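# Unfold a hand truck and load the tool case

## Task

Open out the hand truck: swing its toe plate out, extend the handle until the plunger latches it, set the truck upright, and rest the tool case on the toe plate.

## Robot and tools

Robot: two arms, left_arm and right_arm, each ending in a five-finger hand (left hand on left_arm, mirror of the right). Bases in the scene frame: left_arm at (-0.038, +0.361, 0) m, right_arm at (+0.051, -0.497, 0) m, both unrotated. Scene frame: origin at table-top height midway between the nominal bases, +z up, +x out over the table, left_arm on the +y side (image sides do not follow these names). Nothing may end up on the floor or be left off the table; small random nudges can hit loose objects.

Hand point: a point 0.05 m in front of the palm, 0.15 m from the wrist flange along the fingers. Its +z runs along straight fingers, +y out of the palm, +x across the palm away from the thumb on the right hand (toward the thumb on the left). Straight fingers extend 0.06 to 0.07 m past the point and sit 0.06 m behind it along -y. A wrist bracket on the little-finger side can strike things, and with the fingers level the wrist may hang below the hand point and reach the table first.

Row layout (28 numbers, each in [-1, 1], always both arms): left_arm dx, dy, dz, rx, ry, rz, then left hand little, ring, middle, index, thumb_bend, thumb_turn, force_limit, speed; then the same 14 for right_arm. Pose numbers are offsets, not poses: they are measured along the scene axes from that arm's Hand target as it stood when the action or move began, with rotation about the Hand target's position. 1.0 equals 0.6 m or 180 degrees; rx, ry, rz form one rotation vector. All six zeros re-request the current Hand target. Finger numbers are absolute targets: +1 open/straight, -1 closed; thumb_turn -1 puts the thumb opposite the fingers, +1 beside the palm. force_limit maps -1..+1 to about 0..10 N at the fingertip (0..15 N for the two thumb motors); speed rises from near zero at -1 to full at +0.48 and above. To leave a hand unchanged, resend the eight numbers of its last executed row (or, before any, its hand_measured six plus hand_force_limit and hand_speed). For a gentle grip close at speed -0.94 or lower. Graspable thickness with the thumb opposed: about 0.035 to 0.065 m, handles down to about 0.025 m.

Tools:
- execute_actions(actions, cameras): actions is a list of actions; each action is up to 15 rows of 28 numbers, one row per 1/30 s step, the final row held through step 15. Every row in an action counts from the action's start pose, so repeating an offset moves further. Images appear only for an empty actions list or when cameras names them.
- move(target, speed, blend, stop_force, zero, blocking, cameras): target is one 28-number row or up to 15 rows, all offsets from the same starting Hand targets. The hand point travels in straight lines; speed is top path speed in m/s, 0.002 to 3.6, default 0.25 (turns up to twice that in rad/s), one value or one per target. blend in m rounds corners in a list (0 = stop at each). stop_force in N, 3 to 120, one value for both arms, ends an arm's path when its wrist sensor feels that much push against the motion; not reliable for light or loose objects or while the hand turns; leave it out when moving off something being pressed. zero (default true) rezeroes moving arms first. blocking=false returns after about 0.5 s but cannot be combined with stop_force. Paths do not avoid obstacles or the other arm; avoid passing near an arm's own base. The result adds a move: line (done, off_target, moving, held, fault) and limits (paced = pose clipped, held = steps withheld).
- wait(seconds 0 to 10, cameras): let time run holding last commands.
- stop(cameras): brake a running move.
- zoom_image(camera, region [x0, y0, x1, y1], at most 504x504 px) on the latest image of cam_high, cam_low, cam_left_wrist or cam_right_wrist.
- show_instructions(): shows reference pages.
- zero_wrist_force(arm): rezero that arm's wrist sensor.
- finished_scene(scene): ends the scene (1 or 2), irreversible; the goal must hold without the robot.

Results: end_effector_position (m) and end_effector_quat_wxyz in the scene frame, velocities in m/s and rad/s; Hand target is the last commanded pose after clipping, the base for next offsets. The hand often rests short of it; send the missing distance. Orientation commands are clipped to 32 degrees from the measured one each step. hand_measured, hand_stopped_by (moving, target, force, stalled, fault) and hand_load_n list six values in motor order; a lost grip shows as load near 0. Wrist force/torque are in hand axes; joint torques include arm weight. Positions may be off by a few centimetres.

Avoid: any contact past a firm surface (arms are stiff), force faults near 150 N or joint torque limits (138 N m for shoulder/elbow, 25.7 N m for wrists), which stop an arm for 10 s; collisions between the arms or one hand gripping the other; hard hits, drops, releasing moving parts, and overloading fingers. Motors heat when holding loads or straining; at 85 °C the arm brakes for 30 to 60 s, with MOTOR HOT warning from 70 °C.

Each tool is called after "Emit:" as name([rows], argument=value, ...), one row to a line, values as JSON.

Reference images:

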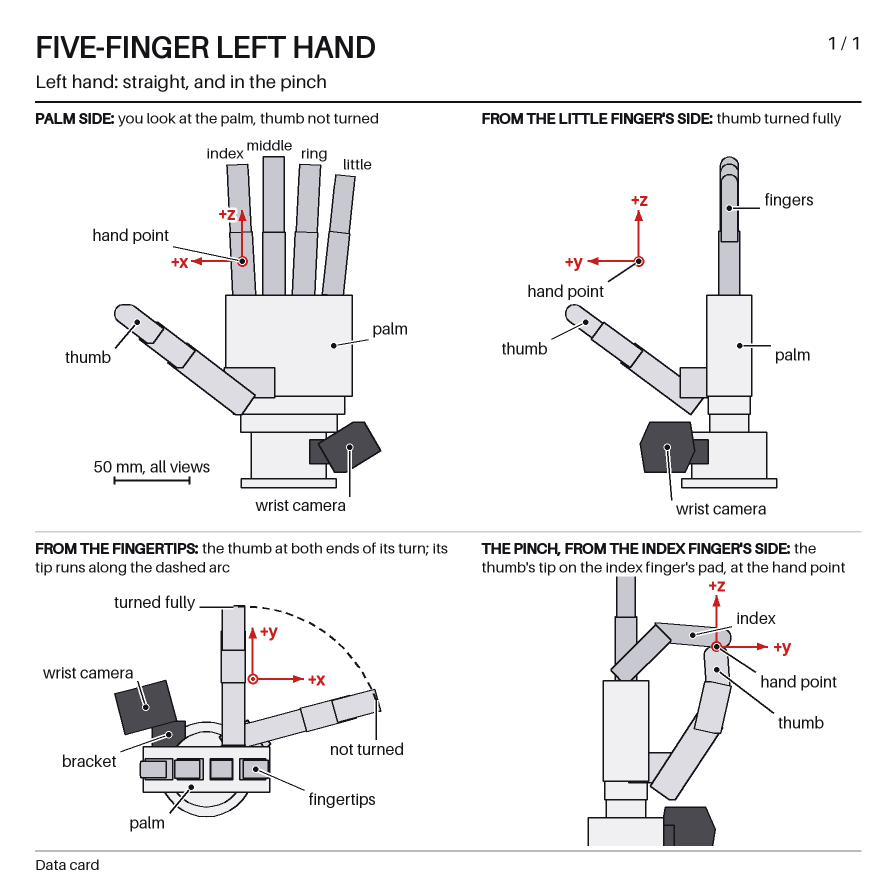

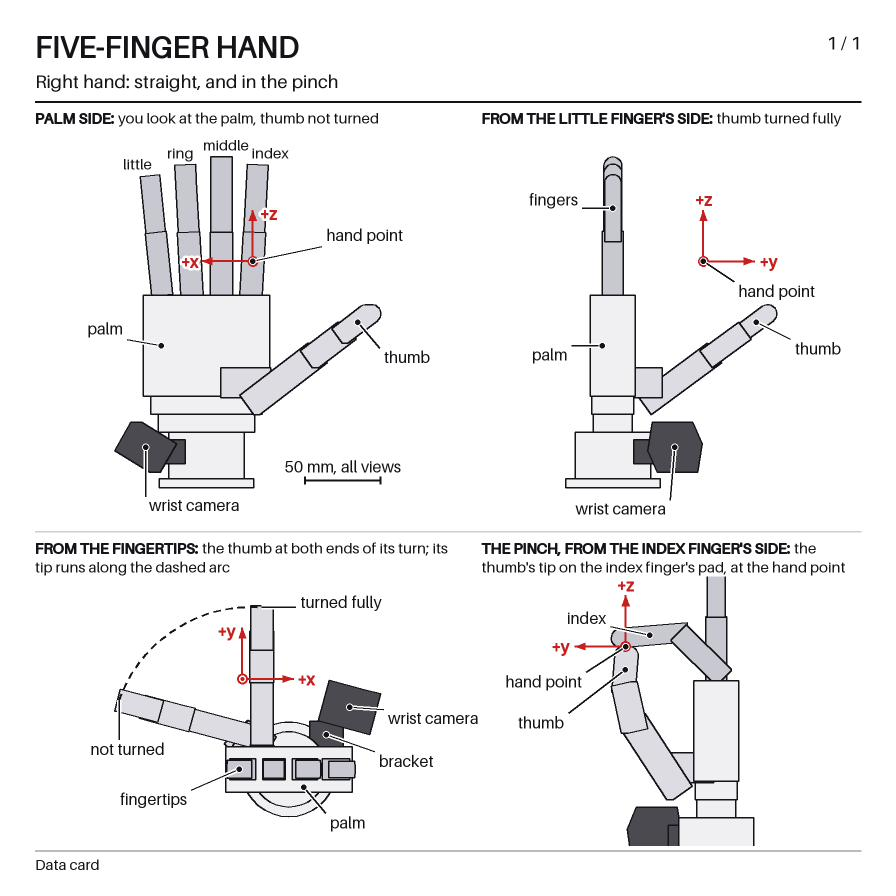

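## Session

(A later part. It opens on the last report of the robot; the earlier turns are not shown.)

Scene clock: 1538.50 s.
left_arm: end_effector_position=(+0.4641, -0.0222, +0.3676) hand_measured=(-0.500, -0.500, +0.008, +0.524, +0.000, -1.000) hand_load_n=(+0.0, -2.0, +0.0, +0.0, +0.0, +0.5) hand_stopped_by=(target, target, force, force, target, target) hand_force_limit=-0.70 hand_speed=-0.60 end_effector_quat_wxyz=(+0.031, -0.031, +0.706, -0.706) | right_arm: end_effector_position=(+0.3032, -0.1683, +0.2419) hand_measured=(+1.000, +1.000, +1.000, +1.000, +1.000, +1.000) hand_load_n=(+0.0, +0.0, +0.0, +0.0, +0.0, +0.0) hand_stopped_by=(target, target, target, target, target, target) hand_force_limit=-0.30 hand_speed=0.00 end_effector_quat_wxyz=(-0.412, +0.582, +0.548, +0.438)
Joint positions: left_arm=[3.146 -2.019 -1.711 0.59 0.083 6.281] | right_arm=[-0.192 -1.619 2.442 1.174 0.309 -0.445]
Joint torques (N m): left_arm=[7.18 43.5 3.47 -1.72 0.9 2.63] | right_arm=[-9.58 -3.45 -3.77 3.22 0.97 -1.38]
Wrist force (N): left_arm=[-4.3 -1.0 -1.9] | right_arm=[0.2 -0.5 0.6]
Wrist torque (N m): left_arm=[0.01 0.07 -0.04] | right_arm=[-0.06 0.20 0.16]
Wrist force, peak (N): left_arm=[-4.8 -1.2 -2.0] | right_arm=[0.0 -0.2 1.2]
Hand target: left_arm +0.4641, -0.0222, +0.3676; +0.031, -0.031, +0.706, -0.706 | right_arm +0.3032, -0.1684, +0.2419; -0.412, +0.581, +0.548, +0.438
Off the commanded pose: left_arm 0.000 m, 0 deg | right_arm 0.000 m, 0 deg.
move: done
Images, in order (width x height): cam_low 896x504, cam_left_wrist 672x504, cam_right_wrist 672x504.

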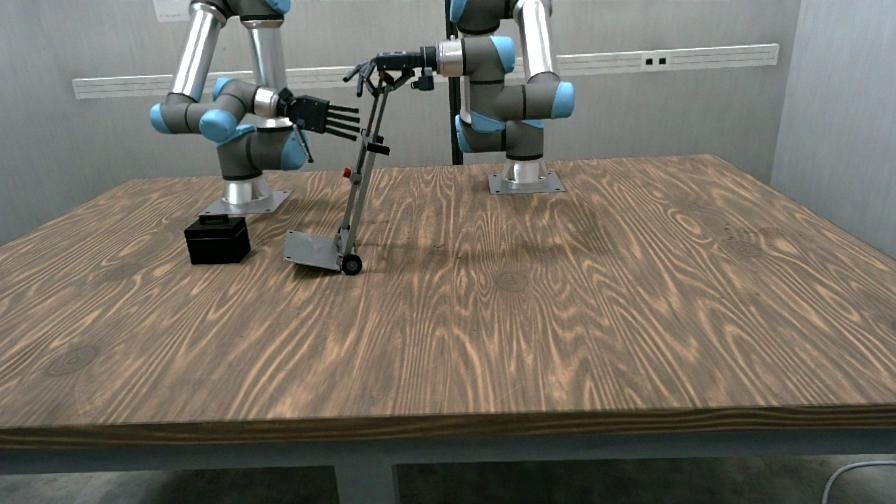

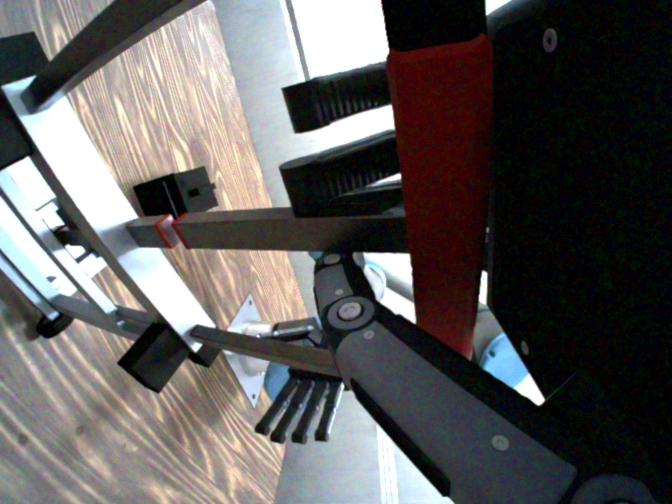

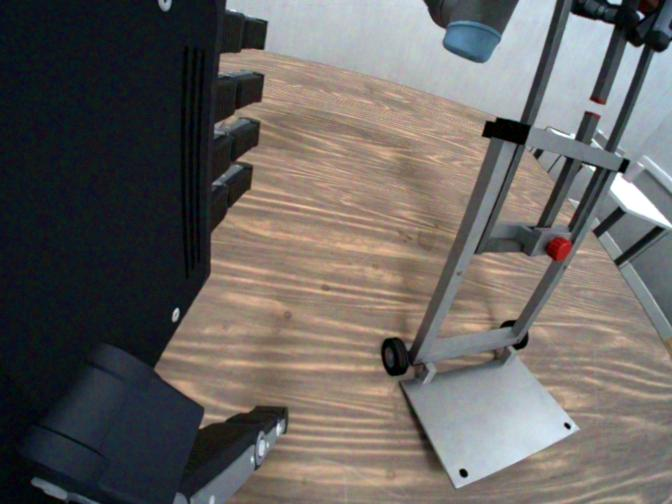

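Emit:
move([
  [0.012,-0.083,0.015,0,0,0, -0.5,-0.5,-0.5,-0.5,0,-1,-0.7,-0.6, 0,0,0,0,0,0, 1,1,1,1,1,1,-0.3,0.0],
], speed=[0.04], stop_force=10, cameras=["cam_low","cam_right_wrist","cam_left_wrist"])

Emit:
zoom_image(camera="cam_low", region=[280, 40, 480, 290])

Scene clock: 1556.93 s.
left_arm: end_effector_position=(+0.4713, -0.0720, +0.3766) hand_measured=(-0.500, -0.500, +0.008, +0.524, +0.000, -1.000) hand_load_n=(+0.0, -1.0, +0.0, +0.0, +0.0, +0.0) hand_stopped_by=(target, target, force, force, target, target) hand_force_limit=-0.70 hand_speed=-0.60 end_effector_quat_wxyz=(+0.031, -0.031, +0.706, -0.706) | right_arm: end_effector_position=(+0.3032, -0.1683, +0.2419) hand_measured=(+1.000, +1.000, +1.000, +1.000, +1.000, +1.000) hand_load_n=(+0.0, +0.0, +0.0, +0.0, +0.0, +0.0) hand_stopped_by=(target, target, target, target, target, target) hand_force_limit=-0.30 hand_speed=0.00 end_effector_quat_wxyz=(-0.412, +0.582, +0.548, +0.438)
Joint positions: left_arm=[3.051 -2.051 -1.633 0.543 0.178 6.282] | right_arm=[-0.192 -1.619 2.442 1.174 0.309 -0.446]
Joint torques (N m): left_arm=[-13.22 27.99 30.23 -1.49 1.11 2.64] | right_arm=[-9.61 -3.64 -3.67 3.43 0.91 -1.37]
Wrist force (N): left_arm=[-4.5 1.8 -1.0] | right_arm=[0.2 -0.5 0.6]
Wrist torque (N m): left_arm=[0.14 0.10 -0.13] | right_arm=[-0.07 0.20 0.16]
Wrist force, peak (N): left_arm=[-5.4 -1.3 -1.7] | right_arm=[0.5 -0.8 0.7]
Hand target: left_arm +0.4713, -0.0720, +0.3766; +0.031, -0.031, +0.706, -0.706 | right_arm +0.3032, -0.1683, +0.2419; -0.412, +0.582, +0.548, +0.438
Off the commanded pose: left_arm 0.000 m, 0 deg | right_arm 0.000 m, 0 deg.
move: done
Images, in order (width x height): cam_low 896x504, cam_left_wrist 672x504, cam_right_wrist 672x504.

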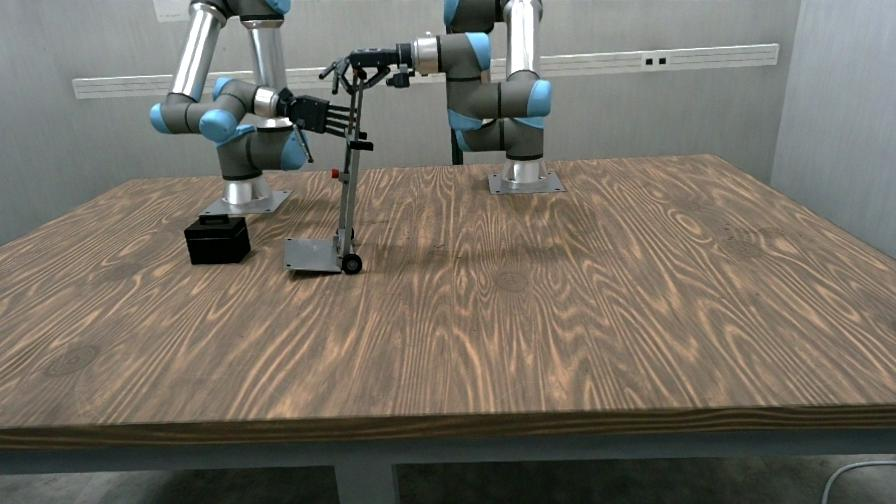

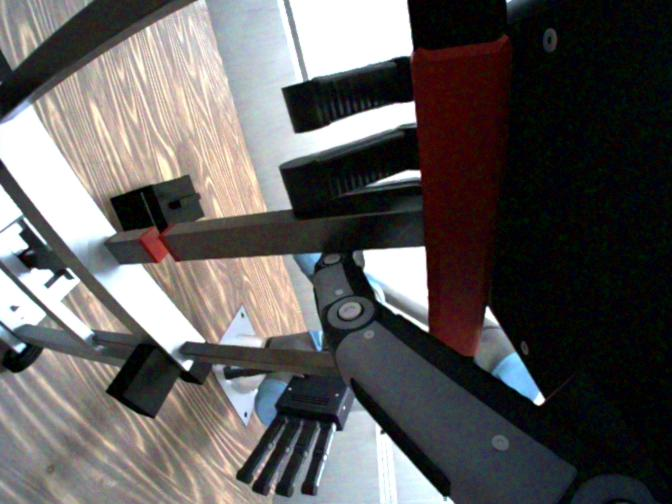

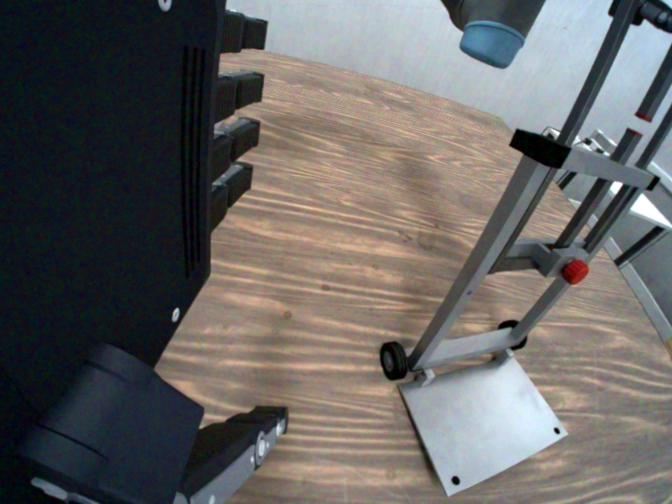

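Scaled by 2.016.

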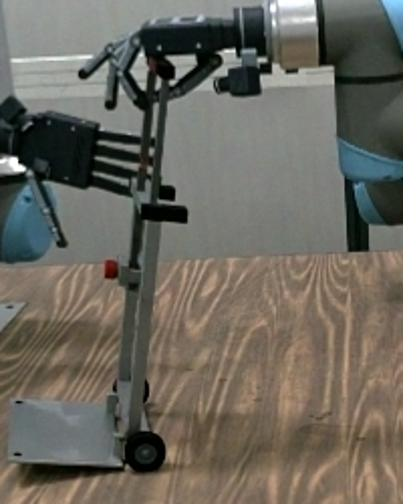

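Emit:
move([
  [0.012,-0.085,0.005,0,0,0, -0.5,-0.5,-0.5,-0.5,0,-1,-0.7,-0.6, 0,0,0,0,0,0, 1,1,1,1,1,1,-0.3,0.0],
], speed=[0.03], stop_force=6, cameras=["cam_low","cam_left_wrist"])

Emit:
zoom_image(camera="cam_low", region=[280, 40, 480, 290])

Scene clock: 1565.23 s.
left_arm: end_effector_position=(+0.4785, -0.1230, +0.3796) hand_measured=(-0.500, -0.500, +0.008, +0.524, +0.000, -1.000) hand_load_n=(+0.0, -1.5, +0.0, +0.0, +0.5, +1.5) hand_stopped_by=(target, target, force, force, target, target) hand_force_limit=-0.70 hand_speed=-0.60 end_effector_quat_wxyz=(+0.031, -0.031, +0.706, -0.707) | right_arm: end_effector_position=(+0.3032, -0.1683, +0.2419) hand_measured=(+1.000, +1.000, +1.000, +1.000, +1.000, +1.000) hand_load_n=(+0.0, +0.0, +0.0, +0.0, +0.0, +0.0) hand_stopped_by=(target, target, target, target, target, target) hand_force_limit=-0.30 hand_speed=0.00 end_effector_quat_wxyz=(-0.412, +0.582, +0.548, +0.438)
Joint positions: left_arm=[2.96 -2.101 -1.544 0.504 0.269 6.282] | right_arm=[-0.192 -1.619 2.442 1.174 0.309 -0.446]
Joint torques (N m): left_arm=[-14.45 30.47 31.35 -1.27 1.22 2.69] | right_arm=[-9.79 -3.57 -3.48 3.36 0.93 -1.21]
Wrist force (N): left_arm=[-4.5 3.3 -2.6] | right_arm=[0.3 -0.7 0.5]
Wrist torque (N m): left_arm=[0.21 0.12 -0.17] | right_arm=[-0.09 0.17 0.17]
Wrist force, peak (N): left_arm=[-6.1 -1.8 -0.9] | right_arm=[0.4 -0.9 0.7]
Hand target: left_arm +0.4785, -0.1230, +0.3796; +0.031, -0.031, +0.706, -0.706 | right_arm +0.3032, -0.1683, +0.2419; -0.412, +0.582, +0.548, +0.438
Off the commanded pose: left_arm 0.000 m, 0 deg | right_arm 0.000 m, 0 deg.
joint sent to its limit (left arm) — joint 6 (wrist 3), upper limit. The joint targets still meet the commanded pose.
move: done
Images, in order (width x height): cam_low 896x504, cam_left_wrist 672x504.

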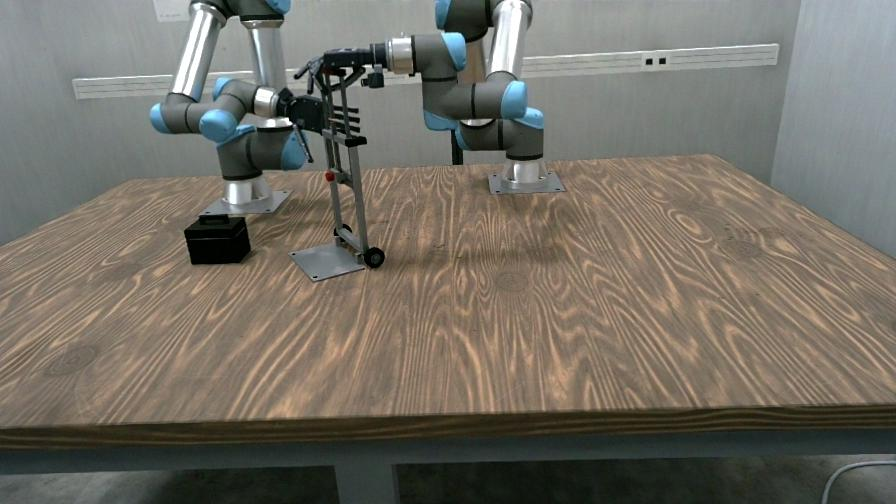

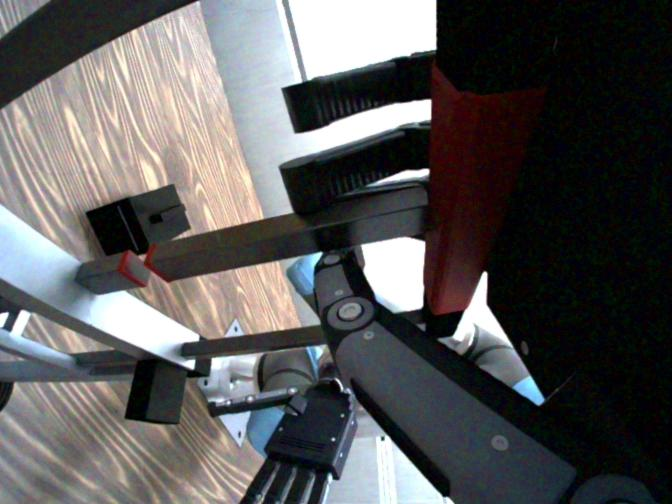

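Scaled by 2.016.

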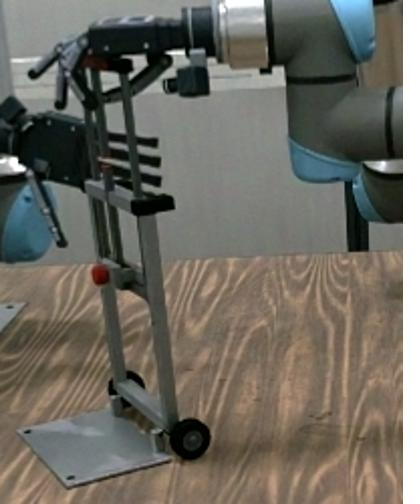

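Emit:
wait(seconds=0, cameras=["cam_high","cam_right_wrist","cam_low"])

Emit:
zoom_image(camera="cam_low", region=[270, 180, 410, 290])

Scene clock: 1571.50 s.
left_arm: end_effector_position=(+0.4785, -0.1230, +0.3796) hand_measured=(-0.500, -0.500, +0.008, +0.524, +0.000, -1.000) hand_load_n=(+0.0, -1.5, +0.0, +0.0, +0.5, +2.0) hand_stopped_by=(target, target, force, force, target, target) hand_force_limit=-0.70 hand_speed=-0.60 end_effector_quat_wxyz=(+0.031, -0.031, +0.706, -0.707) | right_arm: end_effector_position=(+0.3032, -0.1683, +0.2419) hand_measured=(+1.000, +1.000, +1.000, +1.000, +1.000, +1.000) hand_load_n=(+0.0, +0.0, +0.0, +0.0, +0.0, +0.0) hand_stopped_by=(target, target, target, target, target, target) hand_force_limit=-0.30 hand_speed=0.00 end_effector_quat_wxyz=(-0.412, +0.582, +0.548, +0.438)
Joint positions: left_arm=[2.96 -2.101 -1.544 0.504 0.269 6.282] | right_arm=[-0.192 -1.619 2.442 1.174 0.309 -0.446]
Joint torques (N m): left_arm=[-14.19 30.96 31.04 -1.29 1.1 2.63] | right_arm=[-10.2 -3.04 -3.87 3.33 0.88 -1.2]
Wrist force (N): left_arm=[-4.4 3.4 -2.5] | right_arm=[0.2 -0.7 0.6]
Wrist torque (N m): left_arm=[0.23 0.11 -0.17] | right_arm=[-0.09 0.20 0.16]
Wrist force, peak (N): left_arm=[-4.5 3.3 -2.7] | right_arm=[0.5 -0.7 0.8]
Hand target: left_arm +0.4785, -0.1230, +0.3796; +0.031, -0.031, +0.706, -0.706 | right_arm +0.3032, -0.1683, +0.2419; -0.412, +0.582, +0.548, +0.438
Off the commanded pose: left_arm 0.000 m, 0 deg | right_arm 0.000 m, 0 deg.
Images, in order (width x height): cam_high 896x504, cam_low 896x504, cam_right_wrist 672x504.

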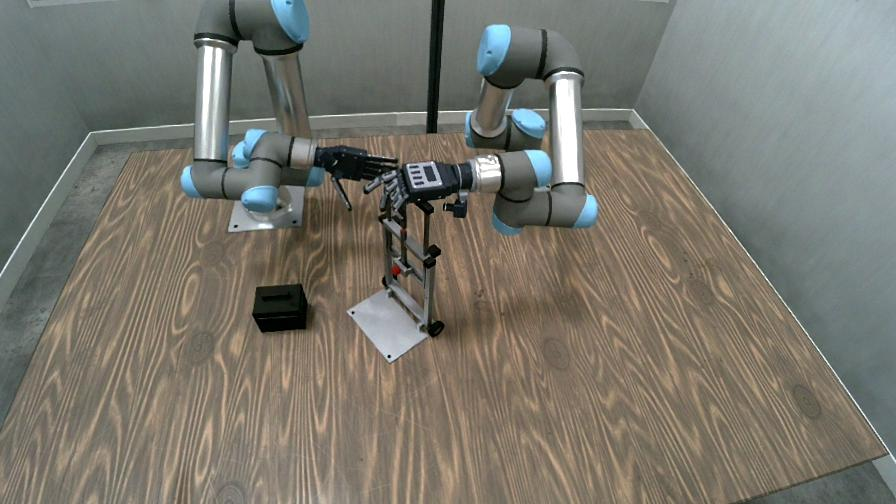

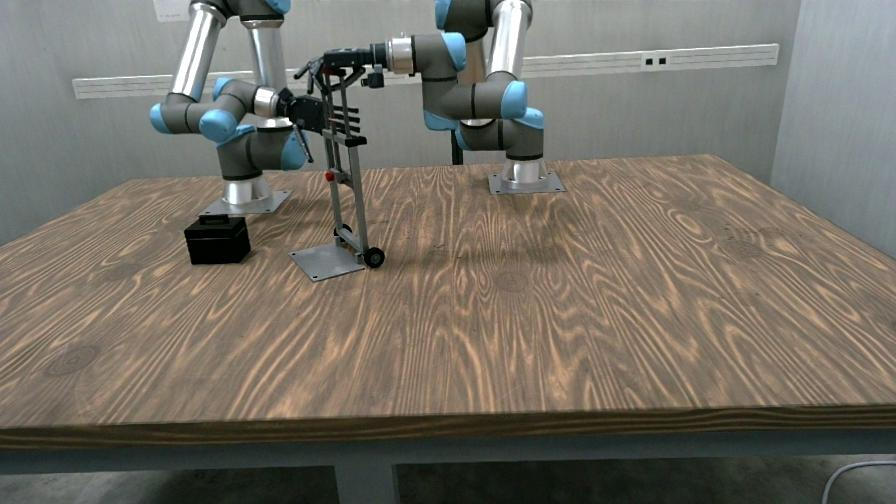

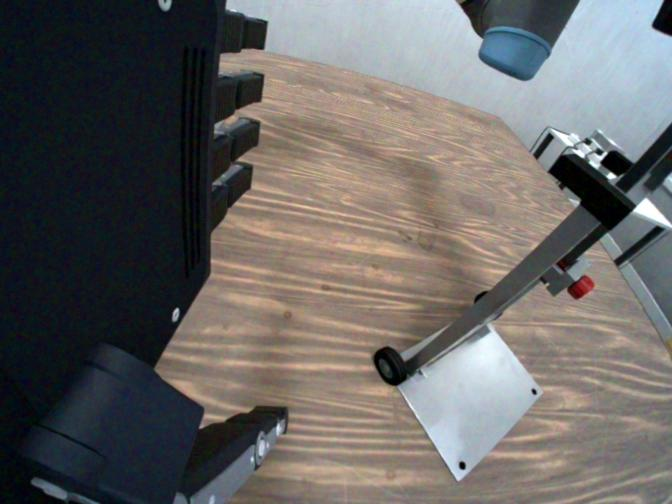

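Scaled by 3.600.

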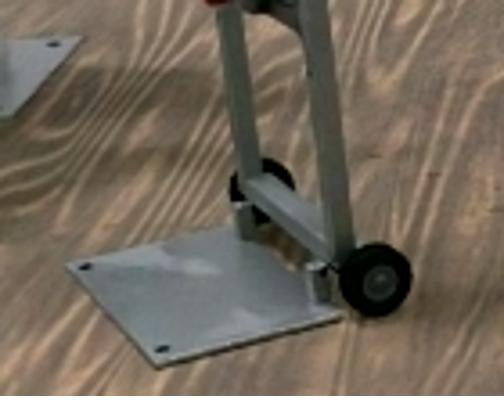

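Emit:
move([
  [0,0,0,0,0,0, -0.5,-0.5,-0.5,-0.5,0,-1,-0.7,-0.6, 0.0,-0.15,0.08,0.1,0.08,-0.11, 1,1,1,1,1,1,-0.3,0.0],
  [0,0,0,0,0,0, -0.5,-0.5,-0.5,-0.5,0,-1,-0.7,-0.6, 0.12,-0.37,0.03,0.4347,0.3497,-0.4877, 1,1,1,1,1,1,-0.3,0.0],
], speed=[0.3,0.35], blend=[0.03,0], cameras=["cam_low","cam_right_wrist","cam_high"])

Scene clock: 1615.57 s.
left_arm: end_effector_position=(+0.4785, -0.1230, +0.3796) hand_measured=(-0.500, -0.500, +0.008, +0.524, +0.000, -1.000) hand_load_n=(+0.0, -1.5, +0.0, +0.0, +0.5, +2.0) hand_stopped_by=(target, target, force, force, target, target) hand_force_limit=-0.70 hand_speed=-0.60 end_effector_quat_wxyz=(+0.031, -0.031, +0.706, -0.707) | right_arm: end_effector_position=(+0.3301, -0.2626, +0.2829) hand_measured=(+1.000, +1.000, +1.000, +1.000, +1.000, +1.000) hand_load_n=(+0.0, +0.0, +0.0, +0.0, +0.0, +0.0) hand_stopped_by=(target, target, target, target, target, target) hand_force_limit=-0.30 hand_speed=0.00 end_effector_quat_wxyz=(-0.491, +0.721, +0.204, +0.445) end_effector_velocity=(+0.000, +0.000, +0.000) end_effector_angular_velocity=(-0.002, -0.001, +0.002)
Joint positions: left_arm=[2.96 -2.101 -1.544 0.504 0.269 6.282] | right_arm=[-0.931 -2.104 2.808 2.174 0.485 -0.776]
Joint velocities: left_arm=[within noise] | right_arm=[0.003 0.002 -0.002 -0.005 -0.001 0.002]
Joint torques (N m): left_arm=[-14.23 30.94 31.33 -1.12 1.01 2.57] | right_arm=[10.79 13.83 -23.26 0.03 -2.81 1.42]
Wrist force (N): left_arm=[-4.2 3.6 -2.7] | right_arm=[0.2 -1.0 0.6]
Wrist torque (N m): left_arm=[0.26 0.08 -0.17] | right_arm=[-0.02 0.18 0.05]
Wrist force, peak (N): left_arm=[-4.4 3.6 -2.5] | right_arm=[-1.4 -1.3 0.9]
Hand target: left_arm +0.4785, -0.1230, +0.3796; +0.031, -0.031, +0.706, -0.706 | right_arm +0.3301, -0.2626, +0.2829; -0.491, +0.721, +0.204, +0.444 (not the last commanded pose)
Off the commanded pose: left_arm 0.000 m, 0 deg | right_arm 0.137 m, 92 deg.
led back after a hold (right arm): the arm was led back toward your command in small steps, so it may still be short of it.
joint sent to its limit (left arm) — joint 6 (wrist 3), upper limit. The joint targets still meet the commanded pose.
move: held (right_arm; a check stopped the path); path passed 1 of 2 targets; limits=held
pose unreachable (right arm): on one or more control steps of this call, first in action 0 (counted from 0), this arm could not follow its commanded pose, so it was not sent that pose on those steps. It may still have moved: this result reports where it is.
cause: moving toward the commanded pose would bring two parts of the arm too close to each other (joints 3 (elbow) and 4 (wrist 1) lie between them).
Images, in order (width x height): cam_high 896x504, cam_low 896x504, cam_right_wrist 672x504.

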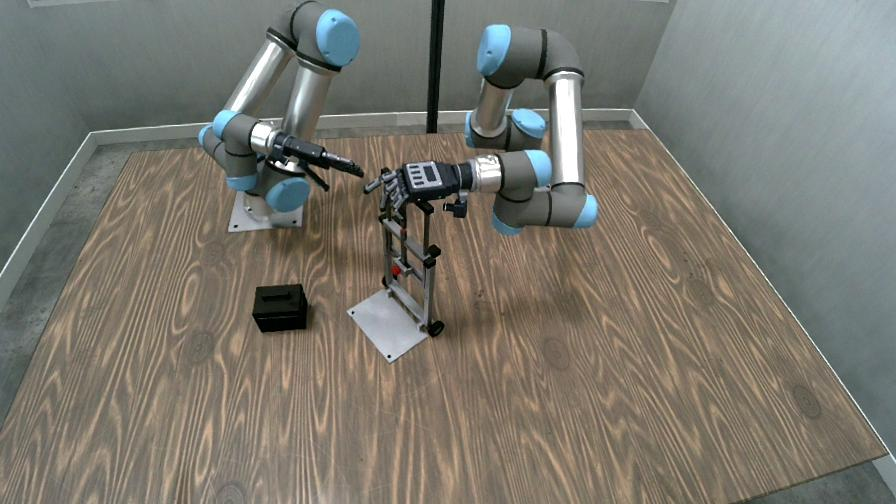

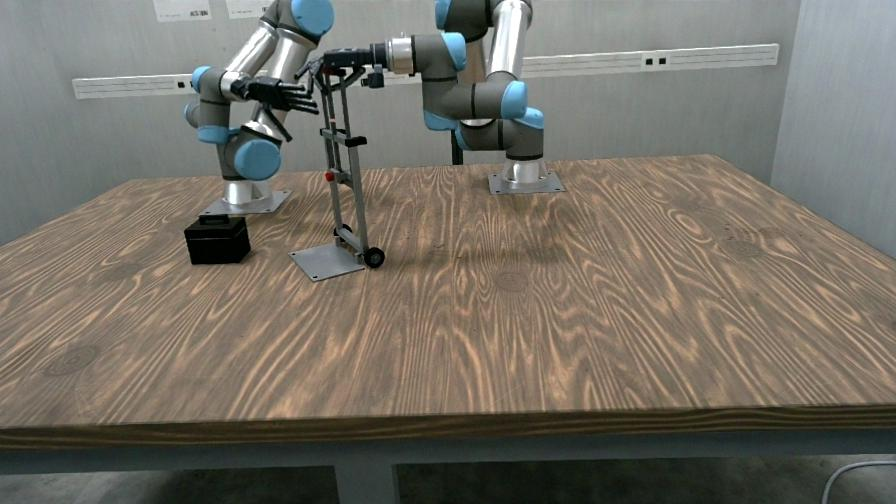

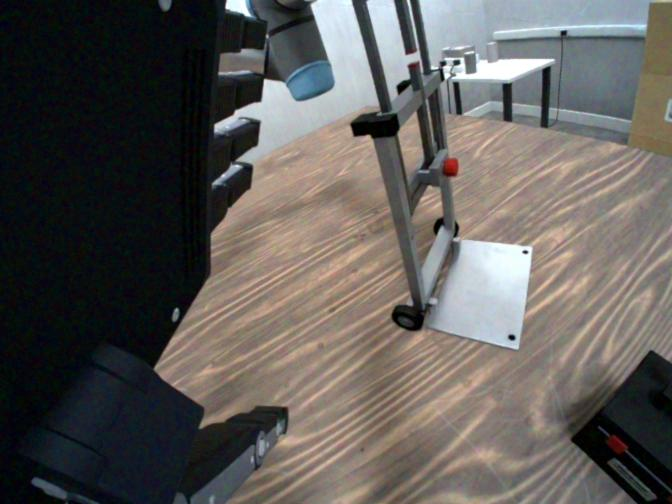

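Emit:
move([
  [0,0,0,0,0,0, -0.5,-0.5,-0.5,-0.5,0,-1,-0.7,-0.6, 0.12,-0.08,0.0,0.05,0.03,-0.06, 1,1,1,1,1,1,-0.3,0.0],
  [0,0,0,0,0,0, -0.5,-0.5,-0.5,-0.5,0,-1,-0.7,-0.6, 0.18,-0.2,-0.02,0.286,0.1852,-0.3782, 1,1,1,1,1,1,-0.3,0.0],
], speed=[0.2,0.3], blend=[0.03,0], cameras=["cam_low","cam_right_wrist","cam_high"])

Scene clock: 1625.67 s.
left_arm: end_effector_position=(+0.4785, -0.1230, +0.3796) hand_measured=(-0.500, -0.500, +0.008, +0.524, +0.000, -1.000) hand_load_n=(+0.0, -1.5, +0.0, +0.0, +0.5, +2.0) hand_stopped_by=(target, target, force, force, target, target) hand_force_limit=-0.70 hand_speed=-0.60 end_effector_quat_wxyz=(+0.031, -0.031, +0.706, -0.707) | right_arm: end_effector_position=(+0.4076, -0.3255, +0.2801) hand_measured=(+1.000, +1.000, +1.000, +1.000, +1.000, +1.000) hand_load_n=(+0.0, +0.0, +0.0, +0.0, +0.0, +0.0) hand_stopped_by=(target, target, target, target, target, target) hand_force_limit=-0.30 hand_speed=0.00 end_effector_quat_wxyz=(-0.517, +0.706, -0.052, +0.482)
Joint positions: left_arm=[2.96 -2.101 -1.544 0.504 0.269 6.282] | right_arm=[-0.874 -1.873 2.833 2.155 0.05 -0.651]
Joint torques (N m): left_arm=[-14.21 30.71 30.62 -1.01 1.07 2.53] | right_arm=[11.17 7.56 -20.94 -1.17 2.47 -1.23]
Wrist force (N): left_arm=[-4.0 3.1 -2.5] | right_arm=[-0.4 -1.0 0.8]
Wrist torque (N m): left_arm=[0.17 0.06 -0.14] | right_arm=[0.04 0.24 0.18]
Wrist force, peak (N): left_arm=[-4.3 3.7 -2.5] | right_arm=[-0.2 -1.5 0.8]
Hand target: left_arm +0.4785, -0.1230, +0.3796; +0.031, -0.031, +0.706, -0.706 | right_arm +0.4076, -0.3255, +0.2801; -0.517, +0.706, -0.052, +0.482 (not the last commanded pose)
Off the commanded pose: left_arm 0.000 m, 0 deg | right_arm 0.065 m, 62 deg.
joint sent to its limit (left arm) — joint 6 (wrist 3), upper limit. The joint targets still meet the commanded pose.
move: held (right_arm; a check stopped the path); path passed 1 of 2 targets; limits=held
pose unreachable (right arm): on one or more control steps of this call, first in action 0 (counted from 0), this arm could not follow its commanded pose, so it was not sent that pose on those steps. It may still have moved: this result reports where it is.
cause: moving toward the commanded pose would bring two parts of the arm too close to each other (joints 2 (shoulder lift) and 3 (elbow) lie between them).
Images, in order (width x height): cam_high 896x504, cam_low 896x504, cam_right_wrist 672x504.

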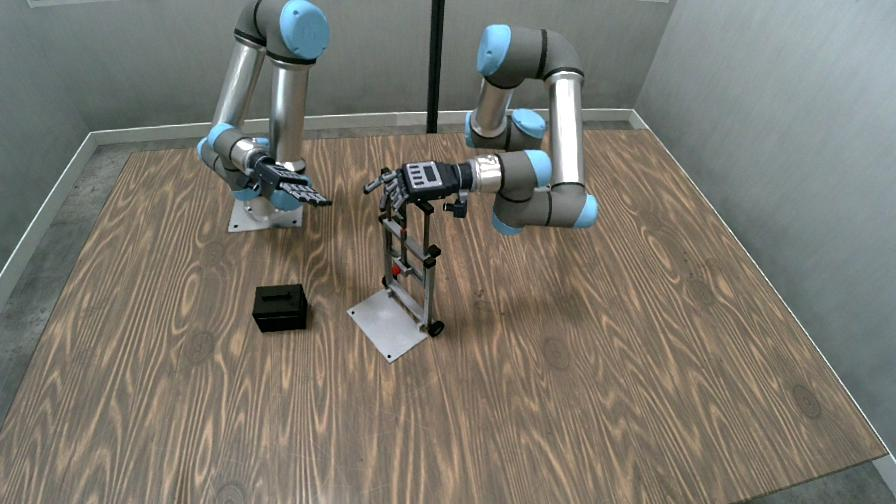

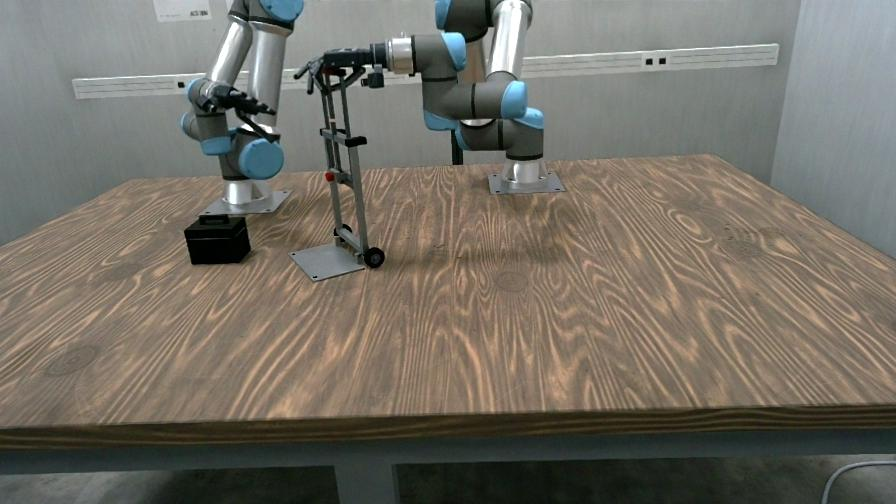

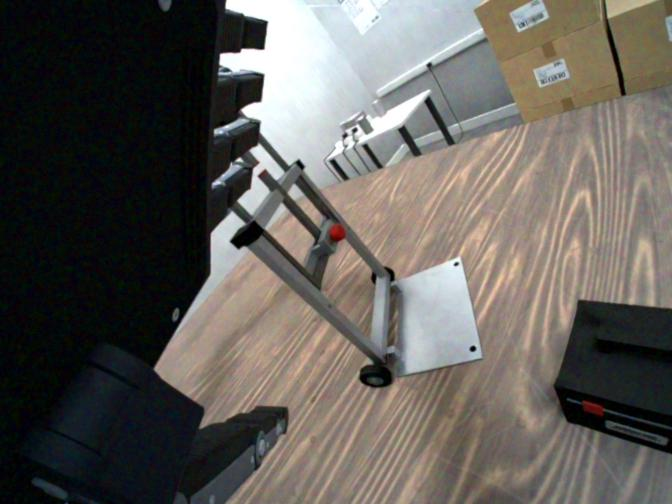

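Emit:
move([
  [0,0,0,0,0,0, -0.5,-0.5,-0.5,-0.5,0,-1,-0.7,-0.6, 0.16,-0.12,0.03,0.0,0.0,0.0, 1,1,1,1,1,1,-0.3,0.0],
  [0,0,0,0,0,0, -0.5,-0.5,-0.5,-0.5,0,-1,-0.7,-0.6, 0.2,-0.16,0.03,0.1899,0.1252,-0.2569, 1,1,1,1,1,1,-0.3,0.0],
], speed=[0.2,0.3], blend=[0.03,0], cameras=["cam_low","cam_right_wrist"])

Scene clock: 1651.83 s.
left_arm: end_effector_position=(+0.4785, -0.1230, +0.3796) hand_measured=(-0.500, -0.500, +0.008, +0.524, +0.000, -1.000) hand_load_n=(+0.0, -1.5, +0.0, +0.0, +0.5, +2.0) hand_stopped_by=(target, target, force, force, target, target) hand_force_limit=-0.70 hand_speed=-0.60 end_effector_quat_wxyz=(+0.031, -0.031, +0.706, -0.707) | right_arm: end_effector_position=(+0.5276, -0.4215, +0.2981) hand_measured=(+1.000, +1.000, +1.000, +1.000, +1.000, +1.000) hand_load_n=(+0.0, +0.0, +0.0, +0.0, +0.0, +0.0) hand_stopped_by=(target, target, target, target, target, target) hand_force_limit=-0.30 hand_speed=0.00 end_effector_quat_wxyz=(-0.449, +0.529, -0.549, +0.465)
Joint positions: left_arm=[2.96 -2.101 -1.544 0.504 0.269 6.282] | right_arm=[-0.355 -1.781 2.569 2.527 -1.257 -0.054]
Joint torques (N m): left_arm=[-13.52 31.28 31.26 -0.81 0.97 2.5] | right_arm=[11.22 -14.06 -25.51 -0.57 -2.27 1.33]
Wrist force (N): left_arm=[-4.1 3.4 -2.4] | right_arm=[-1.0 -1.1 0.6]
Wrist torque (N m): left_arm=[0.21 0.09 -0.16] | right_arm=[0.10 0.13 0.01]
Wrist force, peak (N): left_arm=[-4.4 3.5 -2.7] | right_arm=[-0.1 -1.6 0.9]
Hand target: left_arm +0.4785, -0.1230, +0.3796; +0.031, -0.031, +0.706, -0.706 | right_arm +0.5276, -0.4215, +0.2981; -0.449, +0.529, -0.549, +0.465
Off the commanded pose: left_arm 0.000 m, 0 deg | right_arm 0.000 m, 0 deg.
joint sent to its limit (left arm) — joint 6 (wrist 3), upper limit. The joint targets still meet the commanded pose.
move: done
Images, in order (width x height): cam_low 896x504, cam_right_wrist 672x504.

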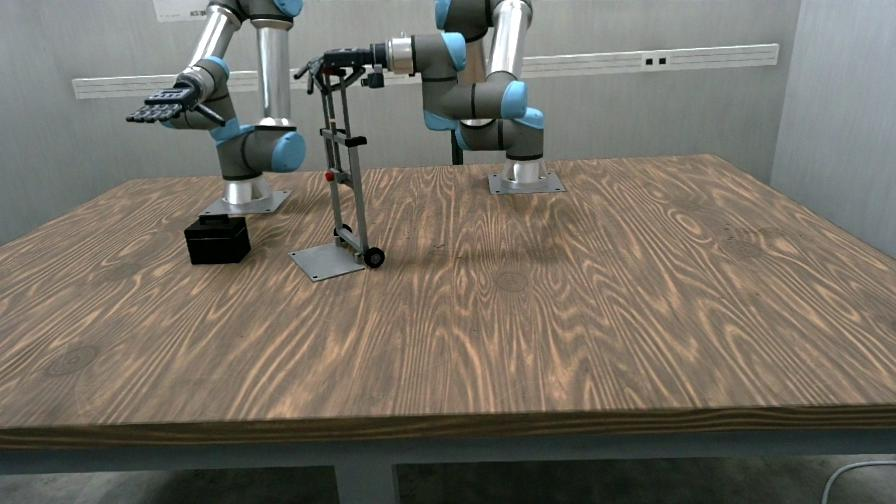

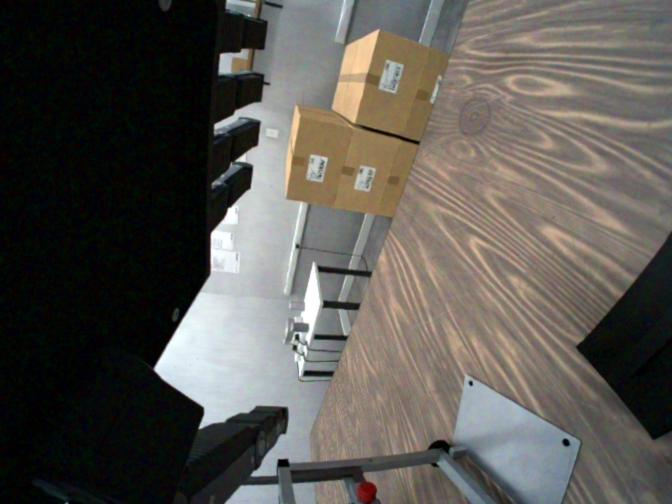

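Emit:
move([
  [0,0,0,0,0,0, -0.5,-0.5,-0.5,-0.5,0,-1,-0.7,-0.6, -0.0877,0.029,-0.23,0.0,0.0,0.0, 1,1,0.25,0.25,0.08,-1,-0.3,0.0],
], speed=[0.15], cameras=["cam_low","cam_right_wrist","cam_left_wrist","cam_high"])

Emit:
zoom_image(camera="cam_left_wrist", region=[20, 120, 320, 320])

Emit:
zoom_image(camera="cam_low", region=[130, 150, 290, 290])

Scene clock: 1678.47 s.
left_arm: end_effector_position=(+0.4785, -0.1230, +0.3796) hand_measured=(-0.500, -0.500, +0.008, +0.524, +0.000, -1.000) hand_load_n=(+0.0, -1.0, +0.0, +0.0, +0.5, +1.5) hand_stopped_by=(target, target, force, force, target, target) hand_force_limit=-0.70 hand_speed=-0.60 end_effector_quat_wxyz=(+0.031, -0.031, +0.706, -0.707) | right_arm: end_effector_position=(+0.4802, -0.4057, +0.1800) hand_measured=(+1.000, +1.000, +0.250, +0.250, +0.080, -1.000) hand_load_n=(+0.0, +0.0, +0.0, +0.0, +0.0, +0.0) hand_stopped_by=(target, target, target, target, target, target) hand_force_limit=-0.30 hand_speed=0.00 end_effector_quat_wxyz=(-0.441, +0.537, -0.556, +0.457)
Joint positions: left_arm=[2.96 -2.101 -1.544 0.504 0.269 6.282] | right_arm=[-0.361 -1.368 2.807 1.909 -1.252 -0.066]
Joint torques (N m): left_arm=[-14.1 31.37 31.41 -0.76 0.95 2.47] | right_arm=[11.23 -19.27 -13.32 -0.61 -2.32 -1.34]
Wrist force (N): left_arm=[-4.1 3.5 -2.5] | right_arm=[-0.7 -1.3 0.6]
Wrist torque (N m): left_arm=[0.23 0.07 -0.16] | right_arm=[0.06 0.10 0.09]
Wrist force, peak (N): left_arm=[-4.4 3.8 -2.3] | right_arm=[-0.7 -2.2 1.0]
Hand target: left_arm +0.4785, -0.1230, +0.3796; +0.031, -0.031, +0.706, -0.706 | right_arm +0.4802, -0.4057, +0.1800; -0.441, +0.537, -0.556, +0.457 (not the last commanded pose)
Off the commanded pose: left_arm 0.000 m, 0 deg | right_arm 0.021 m, 2 deg.
joint sent to its limit (left arm) — joint 6 (wrist 3), upper limit. The joint targets still meet the commanded pose.
move: held (right_arm; a check stopped the path); limits=held
pose unreachable (right arm): on one or more control steps of this call, first in action 0 (counted from 0), this arm could not follow its commanded pose, so it was not sent that pose on those steps. It may still have moved: this result reports where it is.
cause: moving toward the commanded pose would bring two parts of the arm too close to each other (joints 3 (elbow) to 5 (wrist 2) lie between them).

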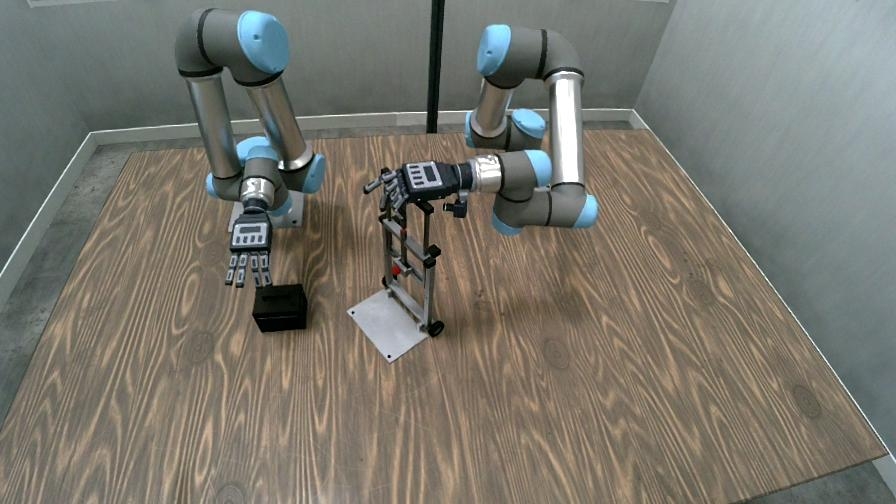

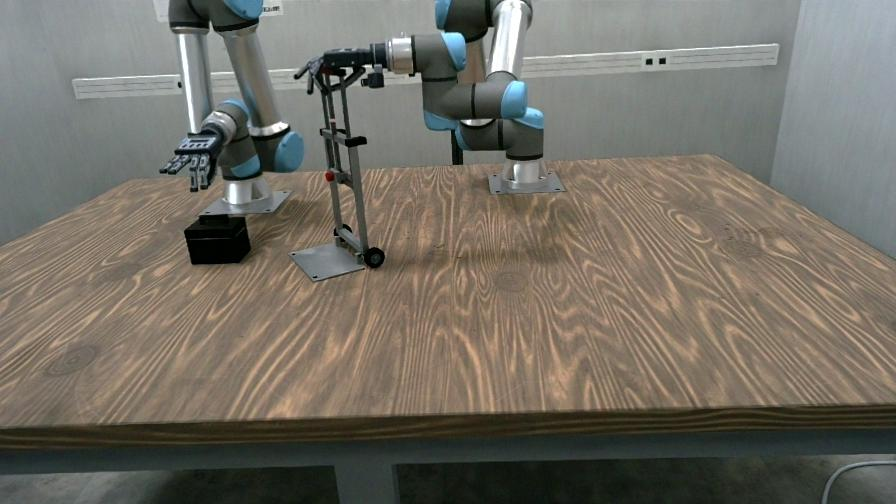

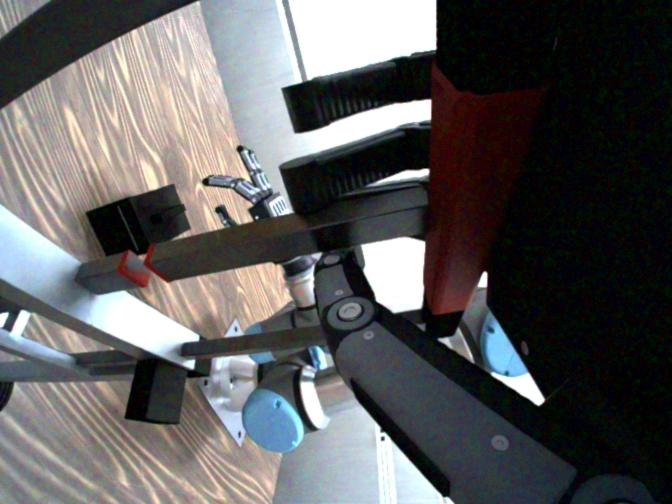

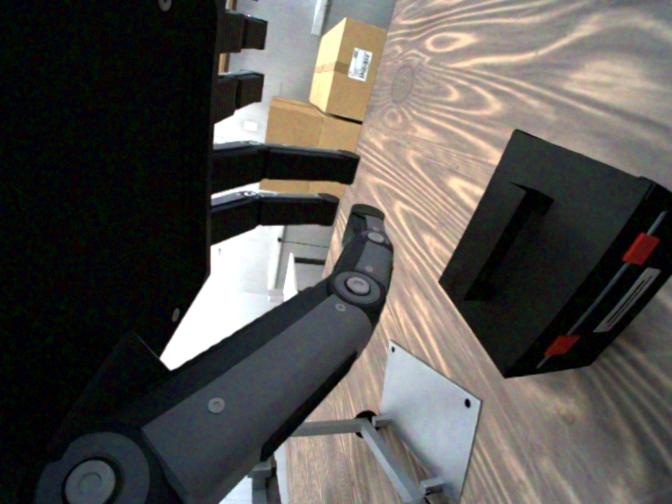

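Scaled by 1.680 from the camera's 672x504 image, which has a finer 960x720 frame.

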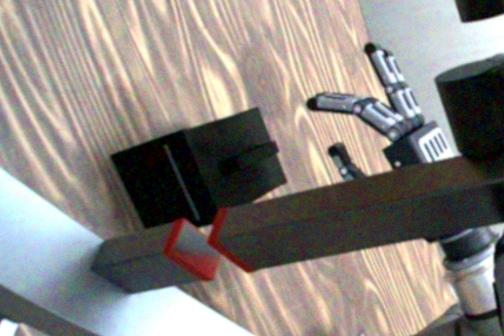

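Scaled by 3.150.

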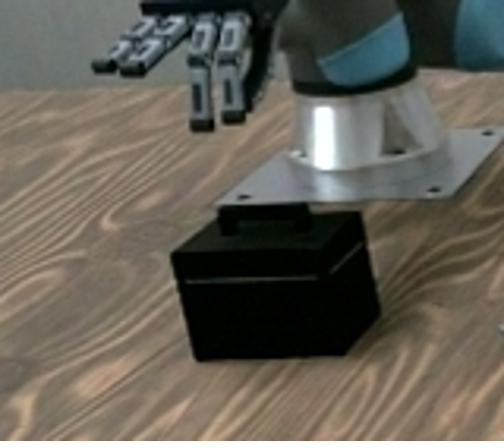

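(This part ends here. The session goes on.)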